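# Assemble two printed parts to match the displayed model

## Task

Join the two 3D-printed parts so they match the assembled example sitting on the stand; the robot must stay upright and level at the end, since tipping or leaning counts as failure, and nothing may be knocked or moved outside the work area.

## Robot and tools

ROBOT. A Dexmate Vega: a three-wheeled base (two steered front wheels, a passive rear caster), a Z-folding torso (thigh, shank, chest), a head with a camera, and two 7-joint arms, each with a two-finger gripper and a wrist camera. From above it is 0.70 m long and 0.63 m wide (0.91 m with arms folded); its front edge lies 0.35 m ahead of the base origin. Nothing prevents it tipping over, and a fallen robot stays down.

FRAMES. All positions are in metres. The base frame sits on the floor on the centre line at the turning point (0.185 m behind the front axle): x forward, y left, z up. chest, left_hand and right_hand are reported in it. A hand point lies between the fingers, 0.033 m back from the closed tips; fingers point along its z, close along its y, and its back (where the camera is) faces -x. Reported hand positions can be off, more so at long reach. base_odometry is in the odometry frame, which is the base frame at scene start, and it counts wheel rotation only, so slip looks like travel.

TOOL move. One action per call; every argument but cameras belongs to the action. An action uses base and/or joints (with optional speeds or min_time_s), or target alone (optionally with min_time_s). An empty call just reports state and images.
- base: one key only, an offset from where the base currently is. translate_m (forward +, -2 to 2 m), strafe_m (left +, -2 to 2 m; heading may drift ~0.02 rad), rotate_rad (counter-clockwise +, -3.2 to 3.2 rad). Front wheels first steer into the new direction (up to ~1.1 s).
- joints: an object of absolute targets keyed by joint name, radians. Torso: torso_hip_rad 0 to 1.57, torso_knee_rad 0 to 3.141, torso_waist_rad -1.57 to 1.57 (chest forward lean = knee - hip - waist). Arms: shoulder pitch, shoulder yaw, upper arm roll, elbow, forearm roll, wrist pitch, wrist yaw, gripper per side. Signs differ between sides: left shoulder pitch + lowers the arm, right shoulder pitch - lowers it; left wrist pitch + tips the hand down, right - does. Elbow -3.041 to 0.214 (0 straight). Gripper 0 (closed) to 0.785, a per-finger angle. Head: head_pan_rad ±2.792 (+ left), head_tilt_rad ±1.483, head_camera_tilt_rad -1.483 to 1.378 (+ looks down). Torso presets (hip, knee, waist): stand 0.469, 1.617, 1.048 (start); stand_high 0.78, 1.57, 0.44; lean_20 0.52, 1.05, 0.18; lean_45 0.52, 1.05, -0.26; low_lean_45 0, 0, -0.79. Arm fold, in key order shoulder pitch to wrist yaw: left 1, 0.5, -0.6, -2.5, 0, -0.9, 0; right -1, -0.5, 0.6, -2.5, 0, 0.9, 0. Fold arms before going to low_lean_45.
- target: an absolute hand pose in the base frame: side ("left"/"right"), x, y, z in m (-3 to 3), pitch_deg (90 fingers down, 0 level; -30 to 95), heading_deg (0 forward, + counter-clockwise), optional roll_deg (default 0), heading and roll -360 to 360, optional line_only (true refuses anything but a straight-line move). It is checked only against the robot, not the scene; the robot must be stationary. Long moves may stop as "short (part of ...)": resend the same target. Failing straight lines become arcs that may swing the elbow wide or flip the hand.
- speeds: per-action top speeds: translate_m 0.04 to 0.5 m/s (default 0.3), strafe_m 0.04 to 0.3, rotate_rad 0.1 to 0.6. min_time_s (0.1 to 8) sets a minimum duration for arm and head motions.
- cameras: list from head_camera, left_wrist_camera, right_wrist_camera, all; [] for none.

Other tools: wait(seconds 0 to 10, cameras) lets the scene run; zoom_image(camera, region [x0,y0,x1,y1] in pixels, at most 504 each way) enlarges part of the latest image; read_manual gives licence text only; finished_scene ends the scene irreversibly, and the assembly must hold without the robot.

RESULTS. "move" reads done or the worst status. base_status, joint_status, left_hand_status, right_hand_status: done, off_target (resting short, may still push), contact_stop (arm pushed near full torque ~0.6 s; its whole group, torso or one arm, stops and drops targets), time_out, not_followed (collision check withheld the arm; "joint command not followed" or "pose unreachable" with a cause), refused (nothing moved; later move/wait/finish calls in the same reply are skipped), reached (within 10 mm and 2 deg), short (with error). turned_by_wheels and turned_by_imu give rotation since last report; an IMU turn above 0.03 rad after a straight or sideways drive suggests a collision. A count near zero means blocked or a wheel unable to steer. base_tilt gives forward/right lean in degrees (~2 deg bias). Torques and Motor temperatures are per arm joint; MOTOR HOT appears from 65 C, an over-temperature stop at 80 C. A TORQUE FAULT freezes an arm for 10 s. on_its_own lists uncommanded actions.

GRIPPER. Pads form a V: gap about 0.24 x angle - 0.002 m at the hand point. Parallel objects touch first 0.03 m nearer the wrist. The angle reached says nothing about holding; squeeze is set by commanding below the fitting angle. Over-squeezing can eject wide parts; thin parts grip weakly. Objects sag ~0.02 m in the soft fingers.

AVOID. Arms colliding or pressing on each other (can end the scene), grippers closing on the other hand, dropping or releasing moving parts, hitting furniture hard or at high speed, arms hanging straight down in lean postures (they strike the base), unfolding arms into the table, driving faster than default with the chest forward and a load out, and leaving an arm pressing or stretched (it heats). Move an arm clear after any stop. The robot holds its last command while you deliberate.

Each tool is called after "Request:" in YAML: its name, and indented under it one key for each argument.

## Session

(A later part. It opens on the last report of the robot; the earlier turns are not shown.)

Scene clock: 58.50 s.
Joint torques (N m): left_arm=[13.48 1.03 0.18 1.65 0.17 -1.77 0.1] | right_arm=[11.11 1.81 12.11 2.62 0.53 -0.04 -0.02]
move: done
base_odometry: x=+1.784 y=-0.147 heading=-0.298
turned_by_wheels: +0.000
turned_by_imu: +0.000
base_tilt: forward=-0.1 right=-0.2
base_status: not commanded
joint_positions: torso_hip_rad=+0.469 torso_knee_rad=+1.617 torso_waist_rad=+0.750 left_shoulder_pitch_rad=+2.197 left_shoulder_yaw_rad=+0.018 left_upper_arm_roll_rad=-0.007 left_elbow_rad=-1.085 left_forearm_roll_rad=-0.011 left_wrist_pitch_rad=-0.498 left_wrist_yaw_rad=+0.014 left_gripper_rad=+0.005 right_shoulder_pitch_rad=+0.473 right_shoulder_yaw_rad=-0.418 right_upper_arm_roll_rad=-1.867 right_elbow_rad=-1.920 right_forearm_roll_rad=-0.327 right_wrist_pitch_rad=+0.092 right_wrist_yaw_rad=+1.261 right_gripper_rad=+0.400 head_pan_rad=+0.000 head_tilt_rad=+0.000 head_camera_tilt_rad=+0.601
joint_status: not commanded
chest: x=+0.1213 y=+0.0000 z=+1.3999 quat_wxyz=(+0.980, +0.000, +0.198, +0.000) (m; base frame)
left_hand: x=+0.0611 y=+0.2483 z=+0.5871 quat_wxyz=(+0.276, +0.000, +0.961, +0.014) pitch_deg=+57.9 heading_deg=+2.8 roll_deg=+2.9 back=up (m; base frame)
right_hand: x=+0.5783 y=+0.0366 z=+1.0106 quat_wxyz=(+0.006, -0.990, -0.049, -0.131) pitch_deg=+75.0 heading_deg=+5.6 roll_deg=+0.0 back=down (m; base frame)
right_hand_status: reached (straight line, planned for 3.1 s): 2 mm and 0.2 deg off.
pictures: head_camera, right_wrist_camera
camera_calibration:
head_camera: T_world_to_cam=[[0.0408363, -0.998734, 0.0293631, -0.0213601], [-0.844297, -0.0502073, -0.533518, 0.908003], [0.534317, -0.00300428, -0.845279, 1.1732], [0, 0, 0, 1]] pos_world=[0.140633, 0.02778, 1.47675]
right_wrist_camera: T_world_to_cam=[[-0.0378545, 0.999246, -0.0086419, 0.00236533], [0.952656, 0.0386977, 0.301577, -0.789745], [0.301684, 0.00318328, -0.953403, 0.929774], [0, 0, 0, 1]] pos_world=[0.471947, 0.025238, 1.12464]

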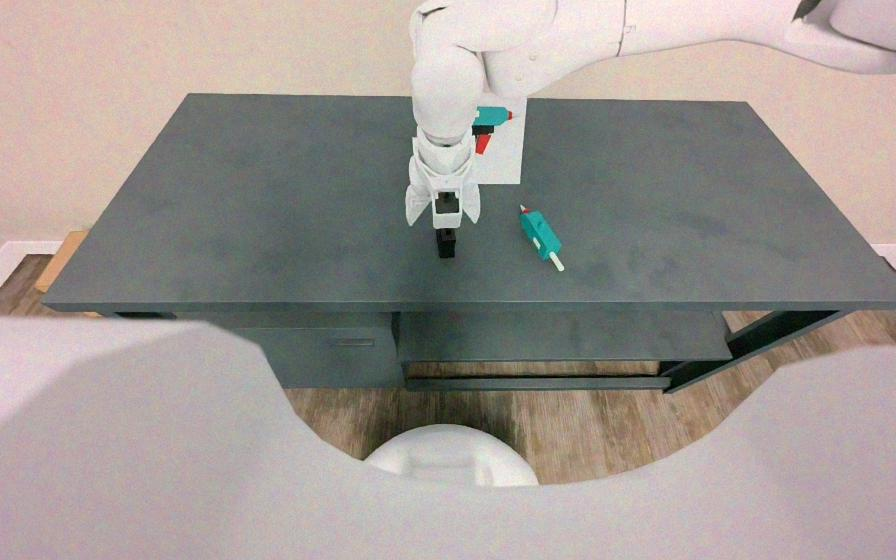

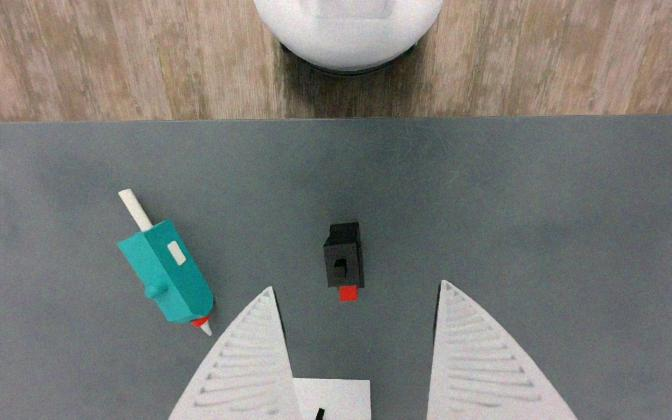

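Request:
move:
  target: {"side":"right","x":0.585,"y":0.028,"z":0.922,"pitch_deg":76,"heading_deg":5.5,"line_only":true}
  cameras: ["head_camera","right_wrist_camera"]

Request:
zoom_image:
  camera: "right_wrist_camera"
  region: [200, 180, 500, 420]

Scene clock: 61.17 s.
Joint torques (N m): left_arm=[13.49 1.72 0.32 -0.52 -0.02 -0.75 -0.09] | right_arm=[11.86 2.22 6.94 1.24 -0.44 -0.24 -0.35]
move: done
base_odometry: x=+1.784 y=-0.147 heading=-0.298
turned_by_wheels: +0.000
turned_by_imu: +0.000
base_tilt: forward=-0.1 right=-0.2
base_status: not commanded
joint_positions: torso_hip_rad=+0.469 torso_knee_rad=+1.617 torso_waist_rad=+0.750 left_shoulder_pitch_rad=+2.197 left_shoulder_yaw_rad=+0.018 left_upper_arm_roll_rad=-0.007 left_elbow_rad=-1.085 left_forearm_roll_rad=-0.011 left_wrist_pitch_rad=-0.498 left_wrist_yaw_rad=+0.014 left_gripper_rad=+0.005 right_shoulder_pitch_rad=+0.350 right_shoulder_yaw_rad=-0.377 right_upper_arm_roll_rad=-1.958 right_elbow_rad=-1.790 right_forearm_roll_rad=-0.450 right_wrist_pitch_rad=+0.103 right_wrist_yaw_rad=+1.143 right_gripper_rad=+0.400 head_pan_rad=+0.000 head_tilt_rad=+0.000 head_camera_tilt_rad=+0.601
joint_status: not commanded
chest: x=+0.1213 y=+0.0000 z=+1.3999 quat_wxyz=(+0.980, +0.000, +0.198, +0.000) (m; base frame)
left_hand: x=+0.0611 y=+0.2483 z=+0.5871 quat_wxyz=(+0.276, +0.000, +0.961, +0.014) pitch_deg=+57.9 heading_deg=+2.8 roll_deg=+2.9 back=up (m; base frame)
right_hand: x=+0.5851 y=+0.0286 z=+0.9256 quat_wxyz=(+0.006, -0.991, -0.047, -0.122) pitch_deg=+75.9 heading_deg=+5.6 roll_deg=+0.1 back=down (m; base frame)
right_hand_status: reached (straight line, planned for 0.8 s): 4 mm and 0.1 deg off.
pictures: head_camera, right_wrist_camera
camera_calibration:
head_camera: T_world_to_cam=[[0.0408363, -0.998734, 0.0293631, -0.0213601], [-0.844297, -0.0502073, -0.533518, 0.908003], [0.534317, -0.00300428, -0.845279, 1.1732], [0, 0, 0, 1]] pos_world=[0.140633, 0.02778, 1.47675]
right_wrist_camera: T_world_to_cam=[[-0.0343619, 0.999369, -0.00901659, 0.00807837], [0.957775, 0.035506, 0.285317, -0.75813], [0.285457, 0.00116817, -0.958391, 0.860996], [0, 0, 0, 1]] pos_world=[0.480618, 0.0178391, 1.04155]

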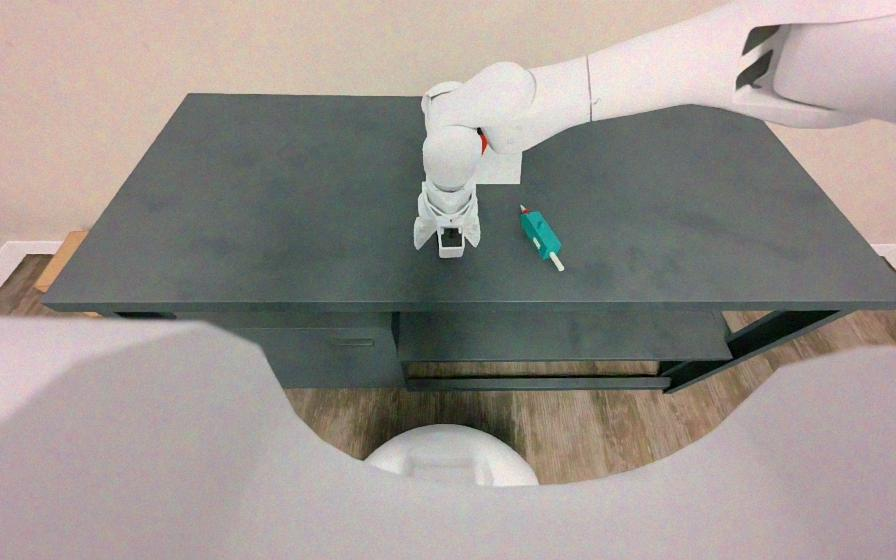

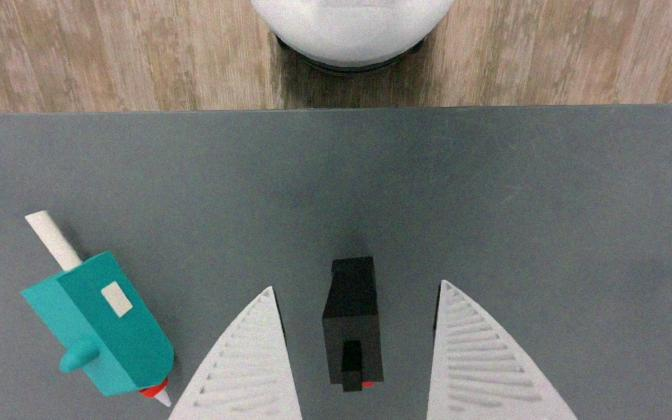

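Scaled by 1.680 from the camera's 672x420 image, which has a finer 960x600 frame.

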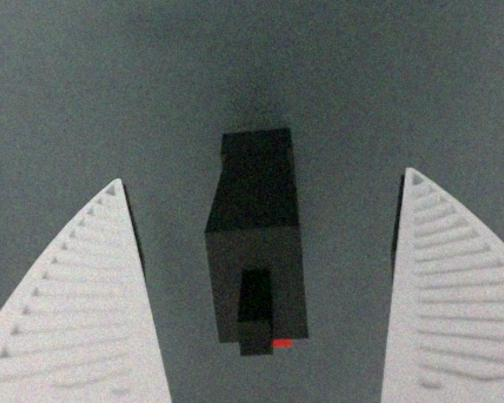

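Request:
move:
  joints: {"right_gripper_rad":0.06}
  cameras: ["right_wrist_camera"]

Request:
zoom_image:
  camera: "right_wrist_camera"
  region: [200, 180, 500, 420]

Scene clock: 63.77 s.
Joint torques (N m): left_arm=[12.22 -2.36 0.23 1.21 -0.19 -1.18 -0.11] | right_arm=[12.27 2.04 7.28 1.33 -0.34 -0.85 -0.34]
move: done
base_odometry: x=+1.784 y=-0.147 heading=-0.298
turned_by_wheels: +0.000
turned_by_imu: +0.000
base_tilt: forward=+0.0 right=-0.1
base_status: not commanded
joint_positions: torso_hip_rad=+0.469 torso_knee_rad=+1.617 torso_waist_rad=+0.750 left_shoulder_pitch_rad=+2.197 left_shoulder_yaw_rad=+0.018 left_upper_arm_roll_rad=-0.007 left_elbow_rad=-1.085 left_forearm_roll_rad=-0.011 left_wrist_pitch_rad=-0.498 left_wrist_yaw_rad=+0.014 left_gripper_rad=+0.005 right_shoulder_pitch_rad=+0.345 right_shoulder_yaw_rad=-0.376 right_upper_arm_roll_rad=-1.962 right_elbow_rad=-1.785 right_forearm_roll_rad=-0.455 right_wrist_pitch_rad=+0.104 right_wrist_yaw_rad=+1.138 right_gripper_rad=+0.060 head_pan_rad=+0.000 head_tilt_rad=+0.000 head_camera_tilt_rad=+0.601
joint_status: all done
chest: x=+0.1213 y=+0.0000 z=+1.3999 quat_wxyz=(+0.980, +0.000, +0.198, +0.000) (m; base frame)
left_hand: x=+0.0611 y=+0.2483 z=+0.5871 quat_wxyz=(+0.276, +0.000, +0.961, +0.014) pitch_deg=+57.9 heading_deg=+2.8 roll_deg=+2.9 back=up (m; base frame)
right_hand: x=+0.5851 y=+0.0281 z=+0.9222 quat_wxyz=(+0.006, -0.991, -0.048, -0.122) pitch_deg=+76.0 heading_deg=+5.5 roll_deg=+0.0 back=down (m; base frame)
pictures: right_wrist_camera
camera_calibration:
right_wrist_camera: T_world_to_cam=[[-0.0346974, 0.999355, -0.00930121, 0.0090086], [0.957937, 0.0359094, 0.284723, -0.756704], [0.284873, 0.000969162, -0.958565, 0.858175], [0, 0, 0, 1]] pos_world=[0.480717, 0.0173383, 1.03815]

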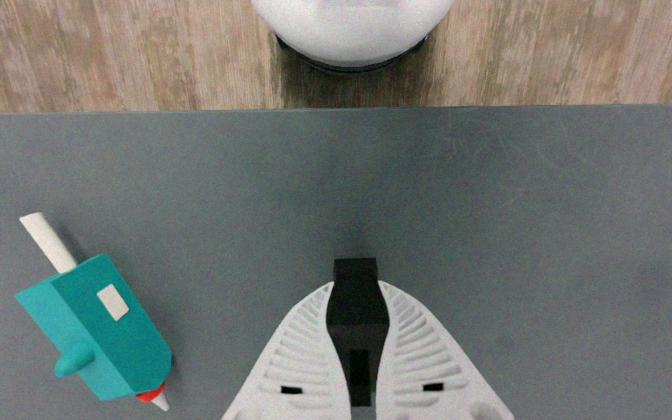

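Scaled by 1.680 from the camera's 672x420 image, which has a finer 960x600 frame.

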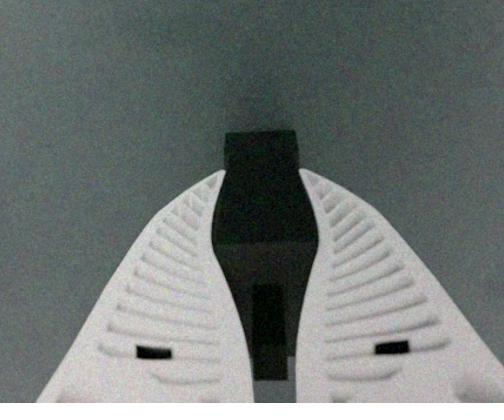

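Request:
move:
  target: {"side":"right","x":0.575,"y":0.02,"z":1.02,"pitch_deg":76,"heading_deg":5.5,"line_only":true}

Request:
move:
  target: {"side":"right","x":0.575,"y":-0.10,"z":1.02,"pitch_deg":76,"heading_deg":30,"line_only":true}
  cameras: ["head_camera","right_wrist_camera"]

Request:
zoom_image:
  camera: "right_wrist_camera"
  region: [150, 120, 510, 420]

Request:
zoom_image:
  camera: "head_camera"
  region: [430, 170, 600, 290]

Scene clock: 66.20 s.
Joint torques (N m): left_arm=[13.96 0.68 0.22 0.79 -0.03 -1.38 0.06] | right_arm=[19.36 -1.19 13.23 0.38 0.19 -0.86 0.37]
move: done
base_odometry: x=+1.784 y=-0.147 heading=-0.298
turned_by_wheels: +0.000
turned_by_imu: +0.000
base_tilt: forward=+0.0 right=-0.1
base_status: not commanded
joint_positions: torso_hip_rad=+0.469 torso_knee_rad=+1.617 torso_waist_rad=+0.750 left_shoulder_pitch_rad=+2.197 left_shoulder_yaw_rad=+0.018 left_upper_arm_roll_rad=-0.007 left_elbow_rad=-1.085 left_forearm_roll_rad=-0.011 left_wrist_pitch_rad=-0.498 left_wrist_yaw_rad=+0.014 left_gripper_rad=+0.005 right_shoulder_pitch_rad=+0.491 right_shoulder_yaw_rad=-0.470 right_upper_arm_roll_rad=-1.867 right_elbow_rad=-1.950 right_forearm_roll_rad=-0.305 right_wrist_pitch_rad=+0.119 right_wrist_yaw_rad=+1.262 right_gripper_rad=+0.060 head_pan_rad=+0.000 head_tilt_rad=+0.000 head_camera_tilt_rad=+0.601
joint_status: not commanded
chest: x=+0.1213 y=+0.0000 z=+1.3999 quat_wxyz=(+0.980, +0.000, +0.198, +0.000) (m; base frame)
left_hand: x=+0.0611 y=+0.2483 z=+0.5871 quat_wxyz=(+0.276, +0.000, +0.961, +0.014) pitch_deg=+57.9 heading_deg=+2.8 roll_deg=+2.9 back=up (m; base frame)
right_hand: x=+0.5755 y=+0.0203 z=+1.0166 quat_wxyz=(+0.006, -0.991, -0.047, -0.121) pitch_deg=+76.0 heading_deg=+5.5 roll_deg=+0.0 back=down (m; base frame)
right_hand_status: reached (straight line, planned for 0.9 s): 3 mm and 0.0 deg off.
pictures: none

Scene clock: 70.13 s.
Joint torques (N m): left_arm=[13.11 0.13 1.73 0.95 -0.02 -1.96 -0.07] | right_arm=[19.21 -1.14 7.07 2.25 -0.18 0.53 -0.27]
move: done
base_odometry: x=+1.784 y=-0.147 heading=-0.298
turned_by_wheels: +0.000
turned_by_imu: +0.000
base_tilt: forward=-0.1 right=-0.1
base_status: not commanded
joint_positions: torso_hip_rad=+0.469 torso_knee_rad=+1.617 torso_waist_rad=+0.750 left_shoulder_pitch_rad=+2.197 left_shoulder_yaw_rad=+0.018 left_upper_arm_roll_rad=-0.007 left_elbow_rad=-1.085 left_forearm_roll_rad=-0.011 left_wrist_pitch_rad=-0.498 left_wrist_yaw_rad=+0.014 left_gripper_rad=+0.005 right_shoulder_pitch_rad=+0.592 right_shoulder_yaw_rad=-0.879 right_upper_arm_roll_rad=-1.939 right_elbow_rad=-2.043 right_forearm_roll_rad=-0.641 right_wrist_pitch_rad=+0.784 right_wrist_yaw_rad=+0.916 right_gripper_rad=+0.060 head_pan_rad=+0.000 head_tilt_rad=+0.000 head_camera_tilt_rad=+0.601
joint_status: not commanded
chest: x=+0.1213 y=+0.0000 z=+1.3999 quat_wxyz=(+0.980, +0.000, +0.198, +0.000) (m; base frame)
left_hand: x=+0.0611 y=+0.2483 z=+0.5871 quat_wxyz=(+0.276, +0.000, +0.961, +0.014) pitch_deg=+57.9 heading_deg=+2.8 roll_deg=+2.9 back=up (m; base frame)
right_hand: x=+0.5753 y=-0.0987 z=+1.0201 quat_wxyz=(+0.032, -0.959, -0.255, -0.118) pitch_deg=+76.0 heading_deg=+29.9 roll_deg=+0.1 back=down (m; base frame)
right_hand_status: reached (straight line, planned for 2.4 s): 1 mm and 0.2 deg off.
pictures: head_camera, right_wrist_camera
camera_calibration:
head_camera: T_world_to_cam=[[0.0408363, -0.998734, 0.0293631, -0.0213601], [-0.844297, -0.0502073, -0.533518, 0.908003], [0.534317, -0.00300428, -0.845279, 1.1732], [0, 0, 0, 1]] pos_world=[0.140633, 0.02778, 1.47675]
right_wrist_camera: T_world_to_cam=[[-0.443252, 0.89635, -0.00913441, 0.361062], [0.857984, 0.427187, 0.285263, -0.675051], [0.259598, 0.118606, -0.958406, 0.980885], [0, 0, 0, 1]] pos_world=[0.484589, -0.151605, 1.13595]

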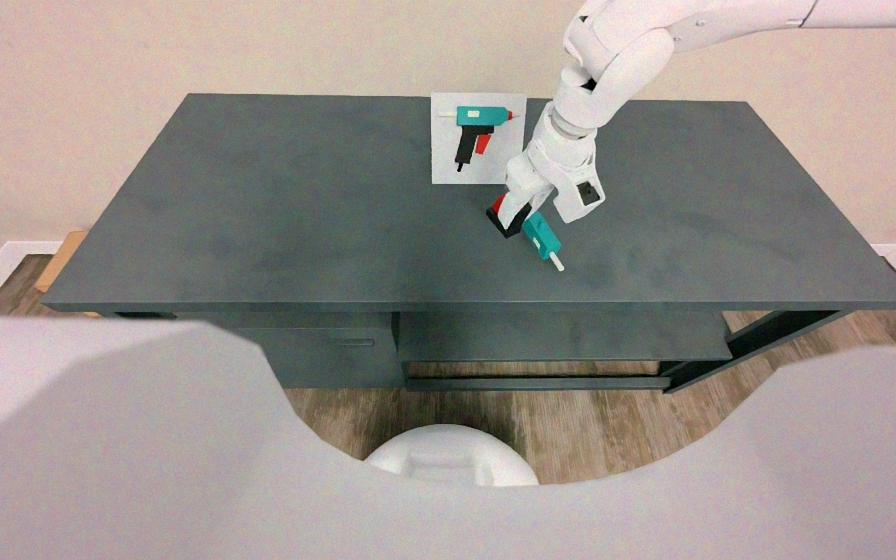

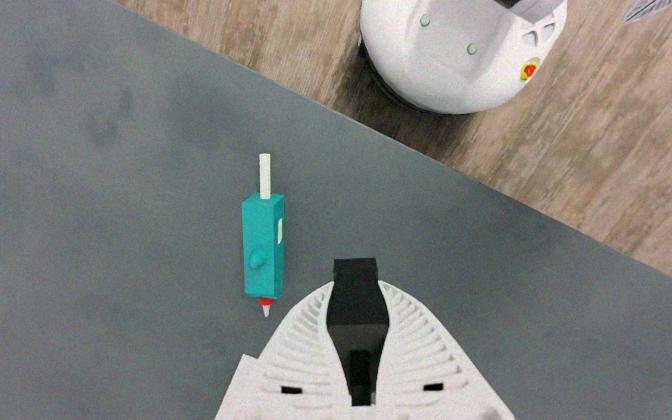

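Scaled by 1.400 from the camera's 672x420 image, which has a finer 960x600 frame.

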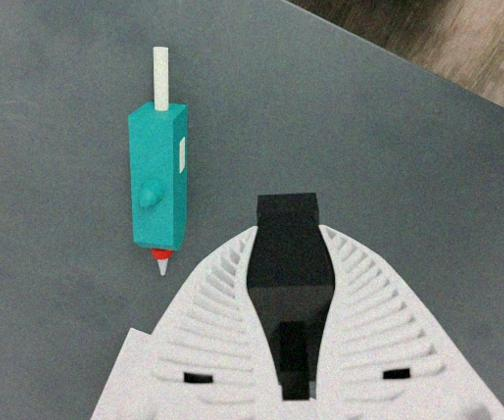

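Scaled by 2.965 from the camera's 896x560 image, which has a finer 960x600 frame.

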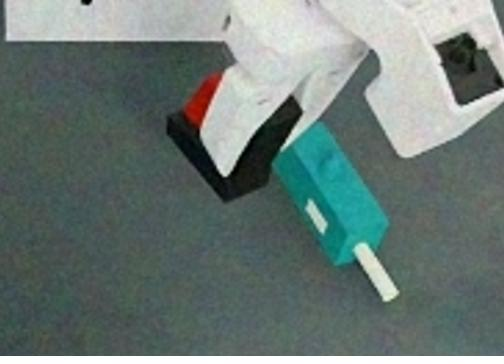

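Request:
move:
  target: {"side":"right","x":0.602,"y":-0.19,"z":1.0,"pitch_deg":76,"heading_deg":22.5,"line_only":true}
  cameras: ["head_camera","right_wrist_camera"]

Request:
zoom_image:
  camera: "right_wrist_camera"
  region: [220, 180, 460, 380]

Request:
zoom_image:
  camera: "head_camera"
  region: [460, 160, 620, 290]

Request:
zoom_image:
  camera: "head_camera"
  region: [420, 85, 540, 195]

Scene clock: 74.53 s.
Joint torques (N m): left_arm=[14.43 1.67 0.54 0.81 0.45 -1.24 0.13] | right_arm=[9.91 -0.78 7.39 2.52 -0.19 0.56 0.02]
move: done
base_odometry: x=+1.784 y=-0.147 heading=-0.298
turned_by_wheels: +0.000
turned_by_imu: +0.000
base_tilt: forward=+0.0 right=-0.1
base_status: not commanded
joint_positions: torso_hip_rad=+0.469 torso_knee_rad=+1.617 torso_waist_rad=+0.750 left_shoulder_pitch_rad=+2.197 left_shoulder_yaw_rad=+0.018 left_upper_arm_roll_rad=-0.007 left_elbow_rad=-1.085 left_forearm_roll_rad=-0.011 left_wrist_pitch_rad=-0.498 left_wrist_yaw_rad=+0.014 left_gripper_rad=+0.005 right_shoulder_pitch_rad=+0.574 right_shoulder_yaw_rad=-1.060 right_upper_arm_roll_rad=-1.963 right_elbow_rad=-1.976 right_forearm_roll_rad=-0.776 right_wrist_pitch_rad=+0.865 right_wrist_yaw_rad=+0.807 right_gripper_rad=+0.060 head_pan_rad=+0.000 head_tilt_rad=+0.000 head_camera_tilt_rad=+0.601
joint_status: not commanded
chest: x=+0.1213 y=+0.0000 z=+1.3999 quat_wxyz=(+0.980, +0.000, +0.198, +0.000) (m; base frame)
left_hand: x=+0.0611 y=+0.2483 z=+0.5871 quat_wxyz=(+0.276, +0.000, +0.961, +0.014) pitch_deg=+57.9 heading_deg=+2.8 roll_deg=+2.9 back=up (m; base frame)
right_hand: x=+0.6017 y=-0.1870 z=+1.0009 quat_wxyz=(+0.024, -0.973, -0.196, -0.120) pitch_deg=+76.0 heading_deg=+22.8 roll_deg=+0.0 back=down (m; base frame)
right_hand_status: reached (straight line, planned for 0.9 s): 3 mm and 0.2 deg off.
pictures: head_camera, right_wrist_camera
camera_calibration:
head_camera: T_world_to_cam=[[0.0408363, -0.998734, 0.0293631, -0.0213601], [-0.844297, -0.0502073, -0.533518, 0.908003], [0.534317, -0.00300428, -0.845279, 1.1732], [0, 0, 0, 1]] pos_world=[0.140633, 0.02778, 1.47675]
right_wrist_camera: T_world_to_cam=[[-0.329221, 0.944206, -0.0094144, 0.392269], [0.904134, 0.318093, 0.285233, -0.702606], [0.272313, 0.0853929, -0.958412, 0.952253], [0, 0, 0, 1]] pos_world=[0.505082, -0.228204, 1.11675]

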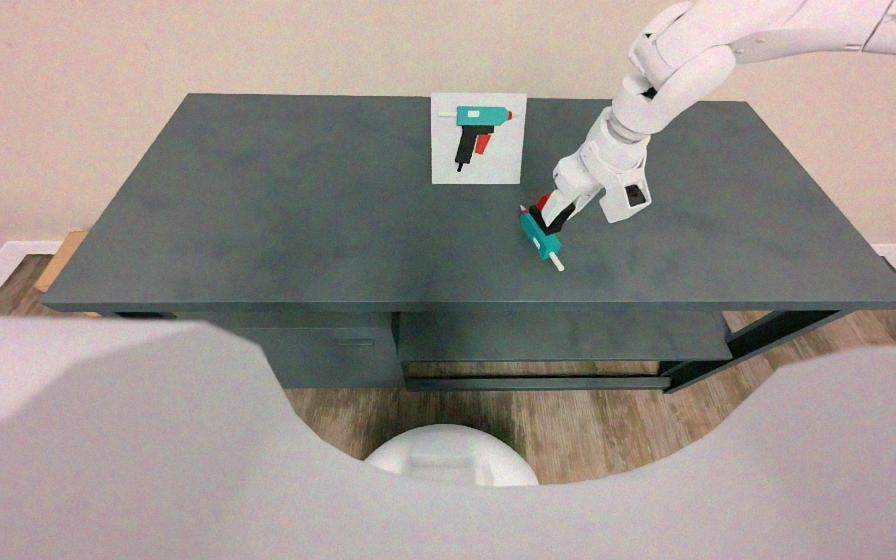

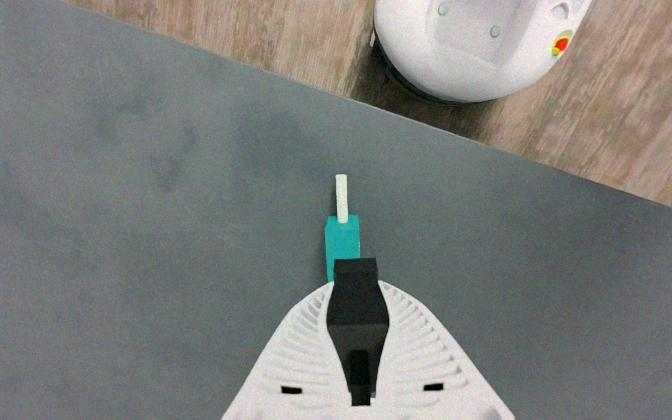

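Scaled by 2.100 from the camera's 672x420 image, which has a finer 960x600 frame.

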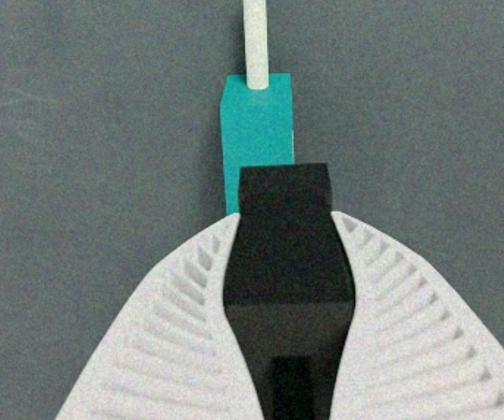

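Scaled by 3.150 from the camera's 896x560 image, which has a finer 960x600 frame.

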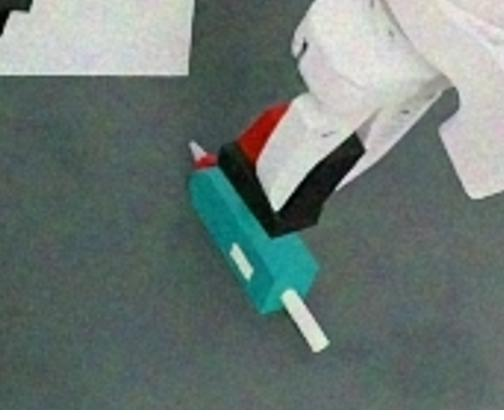

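Scaled by 4.200 from the camera's 896x560 image, which has a finer 960x600 frame.

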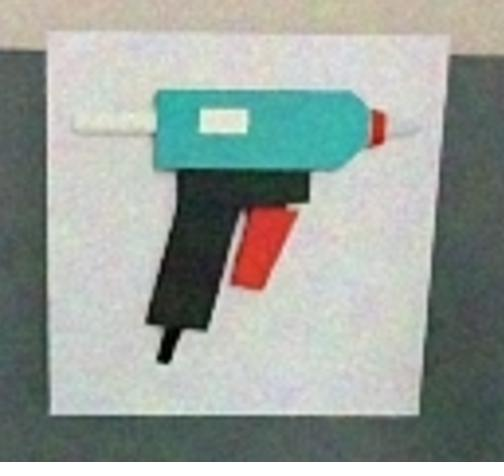

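Request:
move:
  target: {"side":"right","x":0.610,"y":-0.196,"z":0.984,"pitch_deg":76,"heading_deg":22.3,"line_only":true}
  cameras: ["head_camera","right_wrist_camera"]

Request:
zoom_image:
  camera: "right_wrist_camera"
  region: [220, 180, 460, 380]

Request:
zoom_image:
  camera: "head_camera"
  region: [500, 190, 600, 280]

Scene clock: 77.03 s.
Joint torques (N m): left_arm=[13.22 -0.43 0.63 1.15 -0.13 -1.99 0.22] | right_arm=[8.76 2.89 7.14 2.59 -0.09 -1.12 -0.28]
move: done
base_odometry: x=+1.784 y=-0.147 heading=-0.298
turned_by_wheels: +0.000
turned_by_imu: +0.000
base_tilt: forward=+0.0 right=-0.1
base_status: not commanded
joint_positions: torso_hip_rad=+0.469 torso_knee_rad=+1.617 torso_waist_rad=+0.750 left_shoulder_pitch_rad=+2.197 left_shoulder_yaw_rad=+0.018 left_upper_arm_roll_rad=-0.007 left_elbow_rad=-1.085 left_forearm_roll_rad=-0.011 left_wrist_pitch_rad=-0.498 left_wrist_yaw_rad=+0.014 left_gripper_rad=+0.005 right_shoulder_pitch_rad=+0.543 right_shoulder_yaw_rad=-1.053 right_upper_arm_roll_rad=-1.964 right_elbow_rad=-1.935 right_forearm_roll_rad=-0.831 right_wrist_pitch_rad=+0.866 right_wrist_yaw_rad=+0.760 right_gripper_rad=+0.060 head_pan_rad=+0.000 head_tilt_rad=+0.000 head_camera_tilt_rad=+0.601
joint_status: not commanded
chest: x=+0.1213 y=+0.0000 z=+1.3999 quat_wxyz=(+0.980, +0.000, +0.198, +0.000) (m; base frame)
left_hand: x=+0.0611 y=+0.2483 z=+0.5871 quat_wxyz=(+0.276, +0.000, +0.961, +0.014) pitch_deg=+57.9 heading_deg=+2.8 roll_deg=+2.9 back=up (m; base frame)
right_hand: x=+0.6094 y=-0.1952 z=+0.9857 quat_wxyz=(+0.024, -0.974, -0.192, -0.120) pitch_deg=+76.0 heading_deg=+22.3 roll_deg=+0.0 back=down (m; base frame)
right_hand_status: reached (straight line, planned for 0.5 s): 2 mm and 0.0 deg off.
pictures: head_camera, right_wrist_camera
camera_calibration:
head_camera: T_world_to_cam=[[0.0408363, -0.998734, 0.0293631, -0.0213601], [-0.844297, -0.0502073, -0.533518, 0.908003], [0.534317, -0.00300428, -0.845279, 1.1732], [0, 0, 0, 1]] pos_world=[0.140633, 0.02778, 1.47675]
right_wrist_camera: T_world_to_cam=[[-0.322595, 0.946489, -0.00950474, 0.399008], [0.906429, 0.311802, 0.284897, -0.704954], [0.272616, 0.083291, -0.958511, 0.935847], [0, 0, 0, 1]] pos_world=[0.512582, -0.235799, 1.10165]

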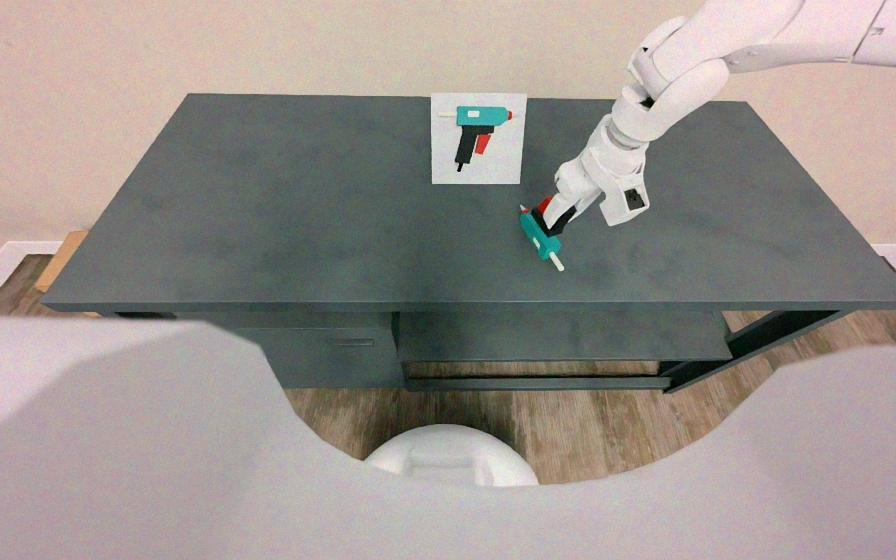

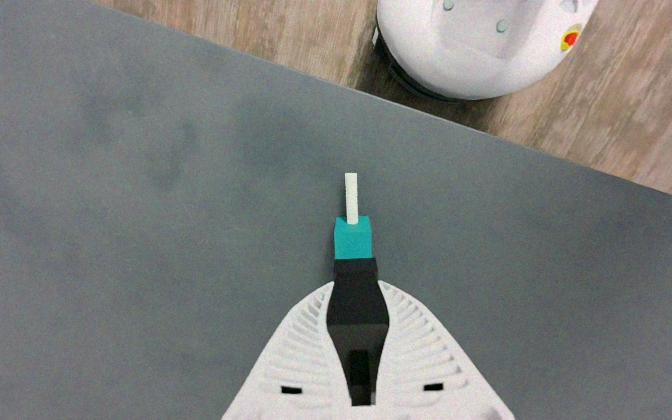

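Scaled by 2.100 from the camera's 672x420 image, which has a finer 960x600 frame.

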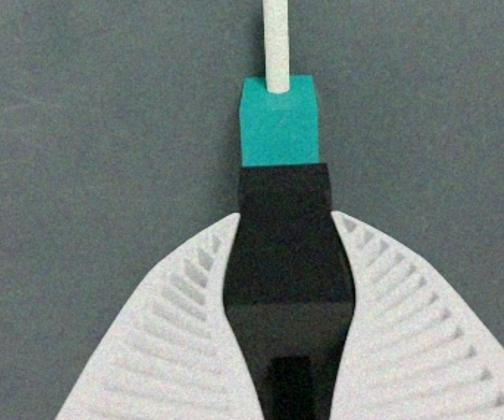

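Scaled by 5.040 from the camera's 896x560 image, which has a finer 960x600 frame.

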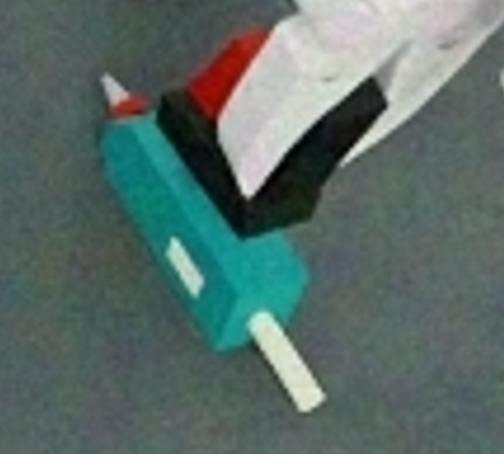

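Request:
move:
  target: {"side":"right","x":0.610,"y":-0.196,"z":0.966,"pitch_deg":76,"heading_deg":22.3,"line_only":true}
  min_time_s: 2
  cameras: ["head_camera","right_wrist_camera"]

Request:
zoom_image:
  camera: "right_wrist_camera"
  region: [220, 180, 460, 380]

Request:
zoom_image:
  camera: "head_camera"
  region: [500, 190, 600, 280]

Scene clock: 80.03 s.
Joint torques (N m): left_arm=[14.16 0.64 0 1.12 -0.03 -0.78 -0.08] | right_arm=[10.31 3.75 6 1.57 0.42 -0.2 -0.33]
move: done
base_odometry: x=+1.784 y=-0.147 heading=-0.298
turned_by_wheels: +0.000
turned_by_imu: +0.000
base_tilt: forward=+0.0 right=-0.1
base_status: not commanded
joint_positions: torso_hip_rad=+0.469 torso_knee_rad=+1.617 torso_waist_rad=+0.750 left_shoulder_pitch_rad=+2.197 left_shoulder_yaw_rad=+0.018 left_upper_arm_roll_rad=-0.007 left_elbow_rad=-1.085 left_forearm_roll_rad=-0.011 left_wrist_pitch_rad=-0.498 left_wrist_yaw_rad=+0.014 left_gripper_rad=+0.005 right_shoulder_pitch_rad=+0.506 right_shoulder_yaw_rad=-1.043 right_upper_arm_roll_rad=-1.969 right_elbow_rad=-1.921 right_forearm_roll_rad=-0.877 right_wrist_pitch_rad=+0.841 right_wrist_yaw_rad=+0.733 right_gripper_rad=+0.060 head_pan_rad=+0.000 head_tilt_rad=+0.000 head_camera_tilt_rad=+0.601
joint_status: not commanded
chest: x=+0.1213 y=+0.0000 z=+1.3999 quat_wxyz=(+0.980, +0.000, +0.198, +0.000) (m; base frame)
left_hand: x=+0.0611 y=+0.2483 z=+0.5871 quat_wxyz=(+0.276, +0.000, +0.961, +0.014) pitch_deg=+57.9 heading_deg=+2.8 roll_deg=+2.9 back=up (m; base frame)
right_hand: x=+0.6101 y=-0.1959 z=+0.9674 quat_wxyz=(+0.024, -0.974, -0.192, -0.120) pitch_deg=+76.0 heading_deg=+22.3 roll_deg=+0.0 back=down (m; base frame)
right_hand_status: reached (straight line, planned for 2.0 s): 1 mm and 0.0 deg off.
pictures: head_camera, right_wrist_camera
camera_calibration:
head_camera: T_world_to_cam=[[0.0408363, -0.998734, 0.0293631, -0.0213601], [-0.844297, -0.0502073, -0.533518, 0.908003], [0.534317, -0.00300428, -0.845279, 1.1732], [0, 0, 0, 1]] pos_world=[0.140633, 0.02778, 1.47675]
right_wrist_camera: T_world_to_cam=[[-0.322141, 0.946643, -0.00956241, 0.399494], [0.906587, 0.311387, 0.284847, -0.700313], [0.272627, 0.0830919, -0.958525, 0.918128], [0, 0, 0, 1]] pos_world=[0.513282, -0.236399, 1.08335]

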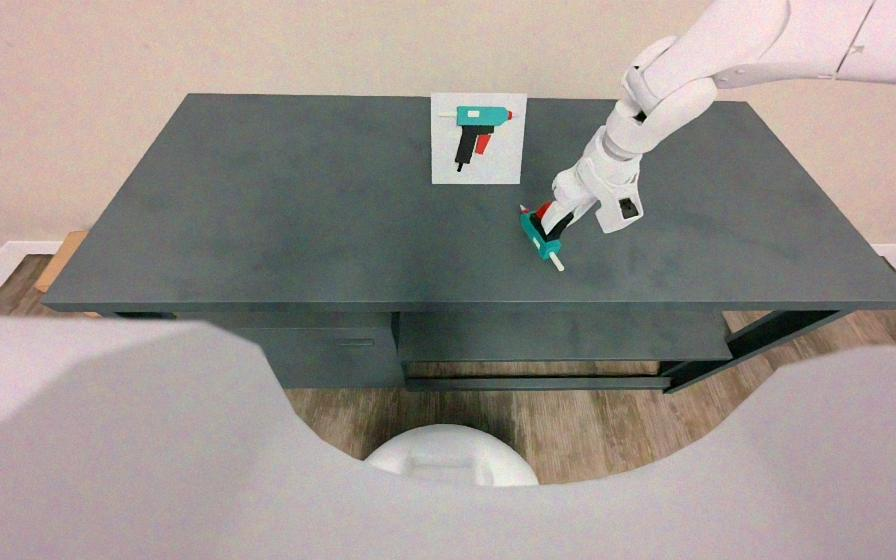

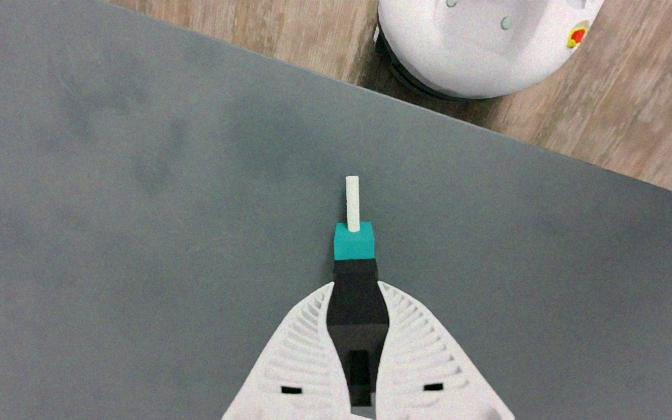

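Scaled by 2.100 from the camera's 672x420 image, which has a finer 960x600 frame.

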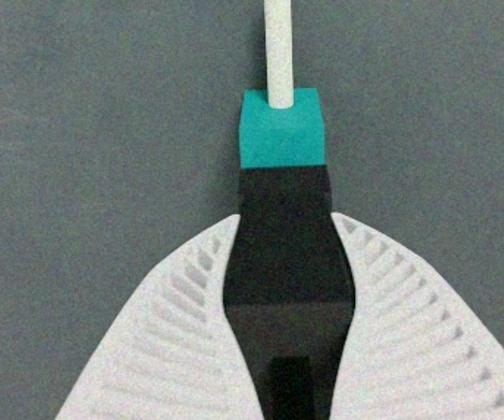

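Scaled by 5.040 from the camera's 896x560 image, which has a finer 960x600 frame.

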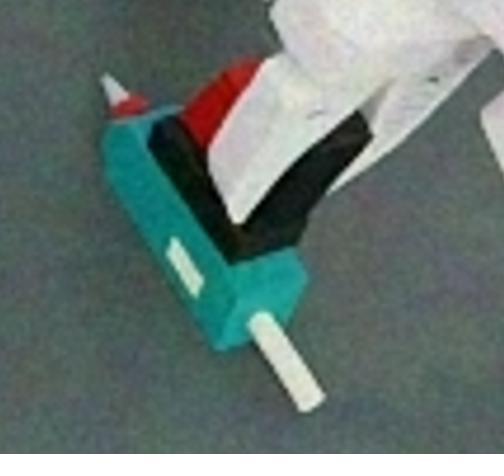

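Request:
move:
  target: {"side":"right","x":0.6095,"y":-0.1955,"z":0.955,"pitch_deg":76,"heading_deg":22,"line_only":true}
  min_time_s: 2
  cameras: ["head_camera","right_wrist_camera"]

Request:
zoom_image:
  camera: "right_wrist_camera"
  region: [220, 180, 460, 380]

Request:
zoom_image:
  camera: "head_camera"
  region: [500, 190, 600, 280]

Scene clock: 82.90 s.
Joint torques (N m): left_arm=[14.5 0.87 0.84 1.53 -0.41 -0.69 -0.2] | right_arm=[4 4.67 0.66 2.28 0.64 -0.09 -0.77]
move: done
base_odometry: x=+1.784 y=-0.147 heading=-0.298
turned_by_wheels: +0.000
turned_by_imu: +0.000
base_tilt: forward=-0.1 right=-0.1
base_status: not commanded
joint_positions: torso_hip_rad=+0.469 torso_knee_rad=+1.617 torso_waist_rad=+0.750 left_shoulder_pitch_rad=+2.197 left_shoulder_yaw_rad=+0.018 left_upper_arm_roll_rad=-0.007 left_elbow_rad=-1.085 left_forearm_roll_rad=-0.011 left_wrist_pitch_rad=-0.498 left_wrist_yaw_rad=+0.014 left_gripper_rad=+0.005 right_shoulder_pitch_rad=+0.484 right_shoulder_yaw_rad=-1.036 right_upper_arm_roll_rad=-1.973 right_elbow_rad=-1.916 right_forearm_roll_rad=-0.897 right_wrist_pitch_rad=+0.819 right_wrist_yaw_rad=+0.725 right_gripper_rad=+0.060 head_pan_rad=+0.000 head_tilt_rad=+0.000 head_camera_tilt_rad=+0.601
joint_status: not commanded
chest: x=+0.1210 y=+0.0000 z=+1.4000 quat_wxyz=(+0.980, +0.000, +0.198, +0.000) (m; base frame)
left_hand: x=+0.0611 y=+0.2483 z=+0.5871 quat_wxyz=(+0.276, +0.000, +0.961, +0.014) pitch_deg=+57.9 heading_deg=+2.8 roll_deg=+2.9 back=up (m; base frame)
right_hand: x=+0.6099 y=-0.1954 z=+0.9565 quat_wxyz=(+0.023, -0.974, -0.190, -0.120) pitch_deg=+75.9 heading_deg=+21.9 roll_deg=-0.1 back=down (m; base frame)
right_hand_status: reached (straight line, planned for 2.0 s): 2 mm and 0.1 deg off.
pictures: head_camera, right_wrist_camera
camera_calibration:
head_camera: T_world_to_cam=[[0.0408272, -0.998734, 0.0293751, -0.0213714], [-0.844133, -0.0502069, -0.533777, 0.908249], [0.534576, -0.00300391, -0.845115, 1.17312], [0, 0, 0, 1]] pos_world=[0.140435, 0.02778, 1.47685]
right_wrist_camera: T_world_to_cam=[[-0.317388, 0.948245, -0.00978631, 0.396457], [0.907784, 0.306797, 0.286014, -0.699986], [0.274214, 0.0818936, -0.958175, 0.906164], [0, 0, 0, 1]] pos_world=[0.512784, -0.235394, 1.07235]

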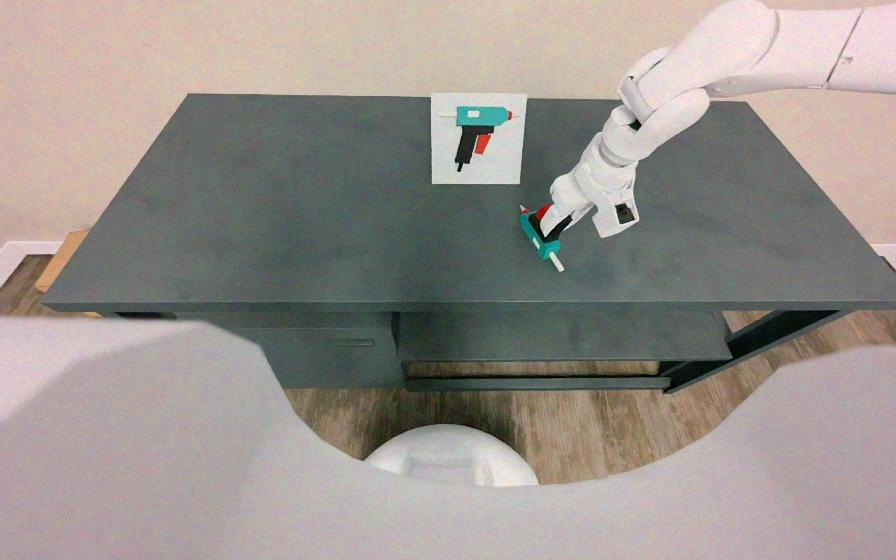

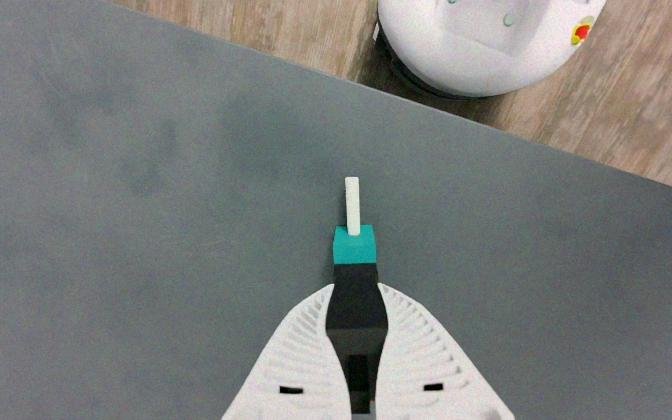

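Scaled by 2.100 from the camera's 672x420 image, which has a finer 960x600 frame.

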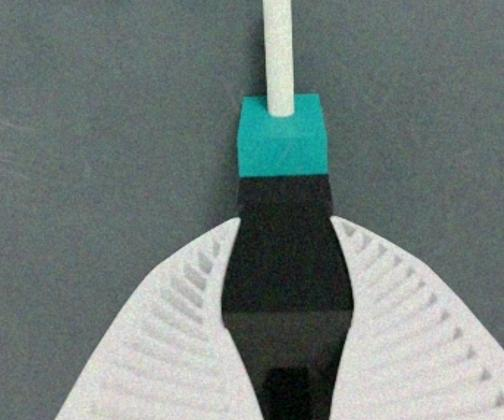

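Scaled by 5.040 from the camera's 896x560 image, which has a finer 960x600 frame.

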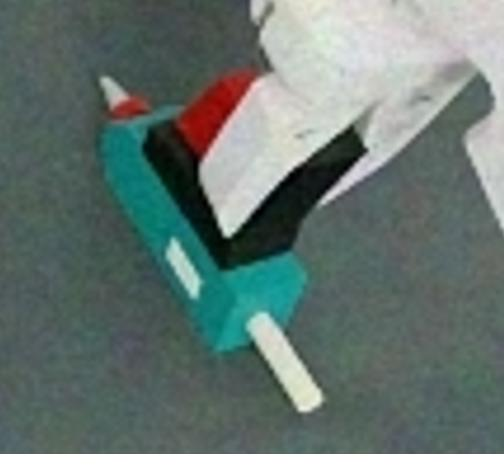

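Request:
move:
  joints: {"right_gripper_rad":0.3}
  cameras: ["head_camera","right_wrist_camera"]

Request:
zoom_image:
  camera: "right_wrist_camera"
  region: [220, 180, 460, 380]

Request:
zoom_image:
  camera: "head_camera"
  region: [500, 190, 600, 280]

Scene clock: 84.00 s.
Joint torques (N m): left_arm=[12.95 -0.7 0.93 0.93 0.01 -0.87 -0.18] | right_arm=[9.63 4.99 6.41 2.87 0.51 -1.04 -0.58]
move: done
base_odometry: x=+1.784 y=-0.147 heading=-0.298
turned_by_wheels: +0.000
turned_by_imu: +0.000
base_tilt: forward=-0.1 right=-0.1
base_status: not commanded
joint_positions: torso_hip_rad=+0.469 torso_knee_rad=+1.617 torso_waist_rad=+0.750 left_shoulder_pitch_rad=+2.197 left_shoulder_yaw_rad=+0.018 left_upper_arm_roll_rad=-0.007 left_elbow_rad=-1.085 left_forearm_roll_rad=-0.011 left_wrist_pitch_rad=-0.498 left_wrist_yaw_rad=+0.014 left_gripper_rad=+0.005 right_shoulder_pitch_rad=+0.482 right_shoulder_yaw_rad=-1.036 right_upper_arm_roll_rad=-1.974 right_elbow_rad=-1.915 right_forearm_roll_rad=-0.898 right_wrist_pitch_rad=+0.818 right_wrist_yaw_rad=+0.724 right_gripper_rad=+0.300 head_pan_rad=+0.000 head_tilt_rad=+0.000 head_camera_tilt_rad=+0.601
joint_status: all done
chest: x=+0.1210 y=+0.0000 z=+1.4000 quat_wxyz=(+0.980, +0.000, +0.198, +0.000) (m; base frame)
left_hand: x=+0.0611 y=+0.2483 z=+0.5871 quat_wxyz=(+0.276, +0.000, +0.961, +0.014) pitch_deg=+57.9 heading_deg=+2.8 roll_deg=+2.9 back=up (m; base frame)
right_hand: x=+0.6095 y=-0.1954 z=+0.9555 quat_wxyz=(+0.023, -0.974, -0.189, -0.120) pitch_deg=+76.0 heading_deg=+22.0 roll_deg=+0.0 back=down (m; base frame)
pictures: head_camera, right_wrist_camera
camera_calibration:
head_camera: T_world_to_cam=[[0.0408272, -0.998734, 0.0293751, -0.0213714], [-0.844133, -0.0502069, -0.533777, 0.908249], [0.534576, -0.00300391, -0.845115, 1.17312], [0, 0, 0, 1]] pos_world=[0.140435, 0.02778, 1.47685]
right_wrist_camera: T_world_to_cam=[[-0.317243, 0.948295, -0.00967057, 0.396134], [0.90808, 0.306697, 0.285181, -0.698647], [0.273402, 0.08169, -0.958425, 0.906048], [0, 0, 0, 1]] pos_world=[0.512382, -0.235394, 1.07145]

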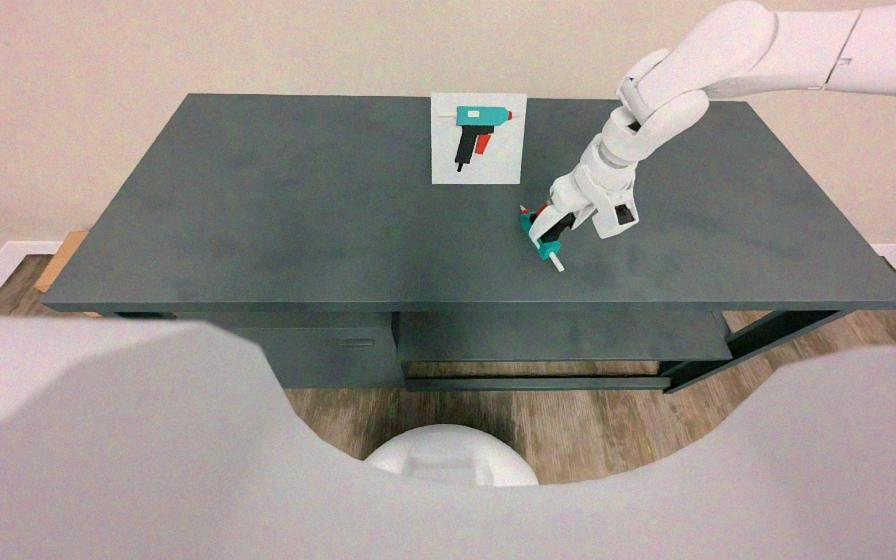

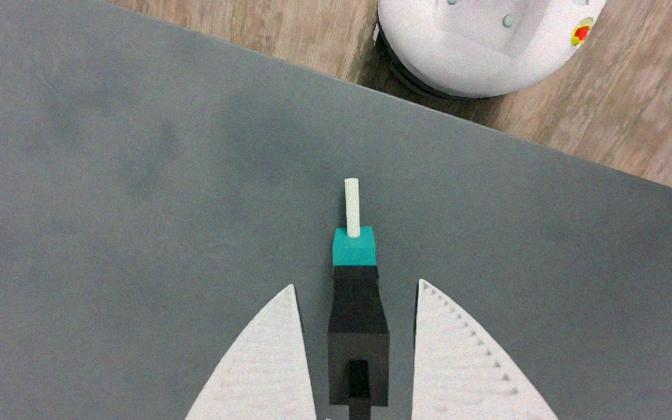

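Scaled by 2.100 from the camera's 672x420 image, which has a finer 960x600 frame.

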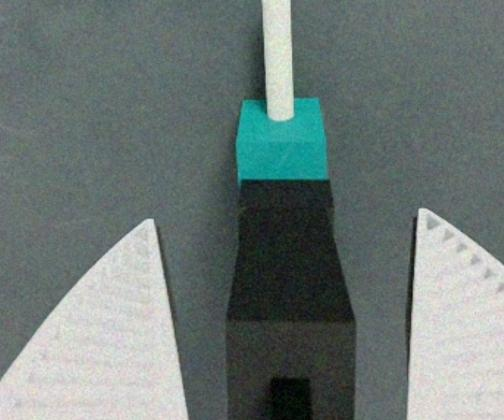

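Scaled by 5.040 from the camera's 896x560 image, which has a finer 960x600 frame.

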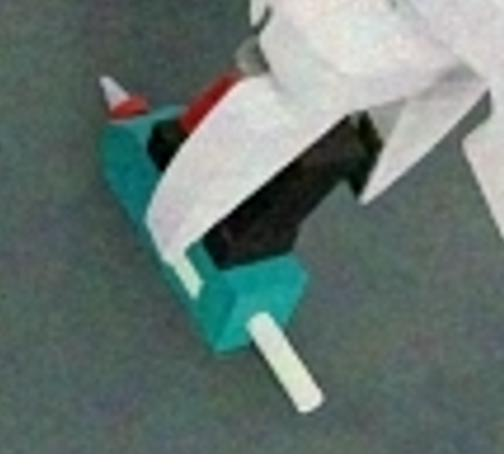

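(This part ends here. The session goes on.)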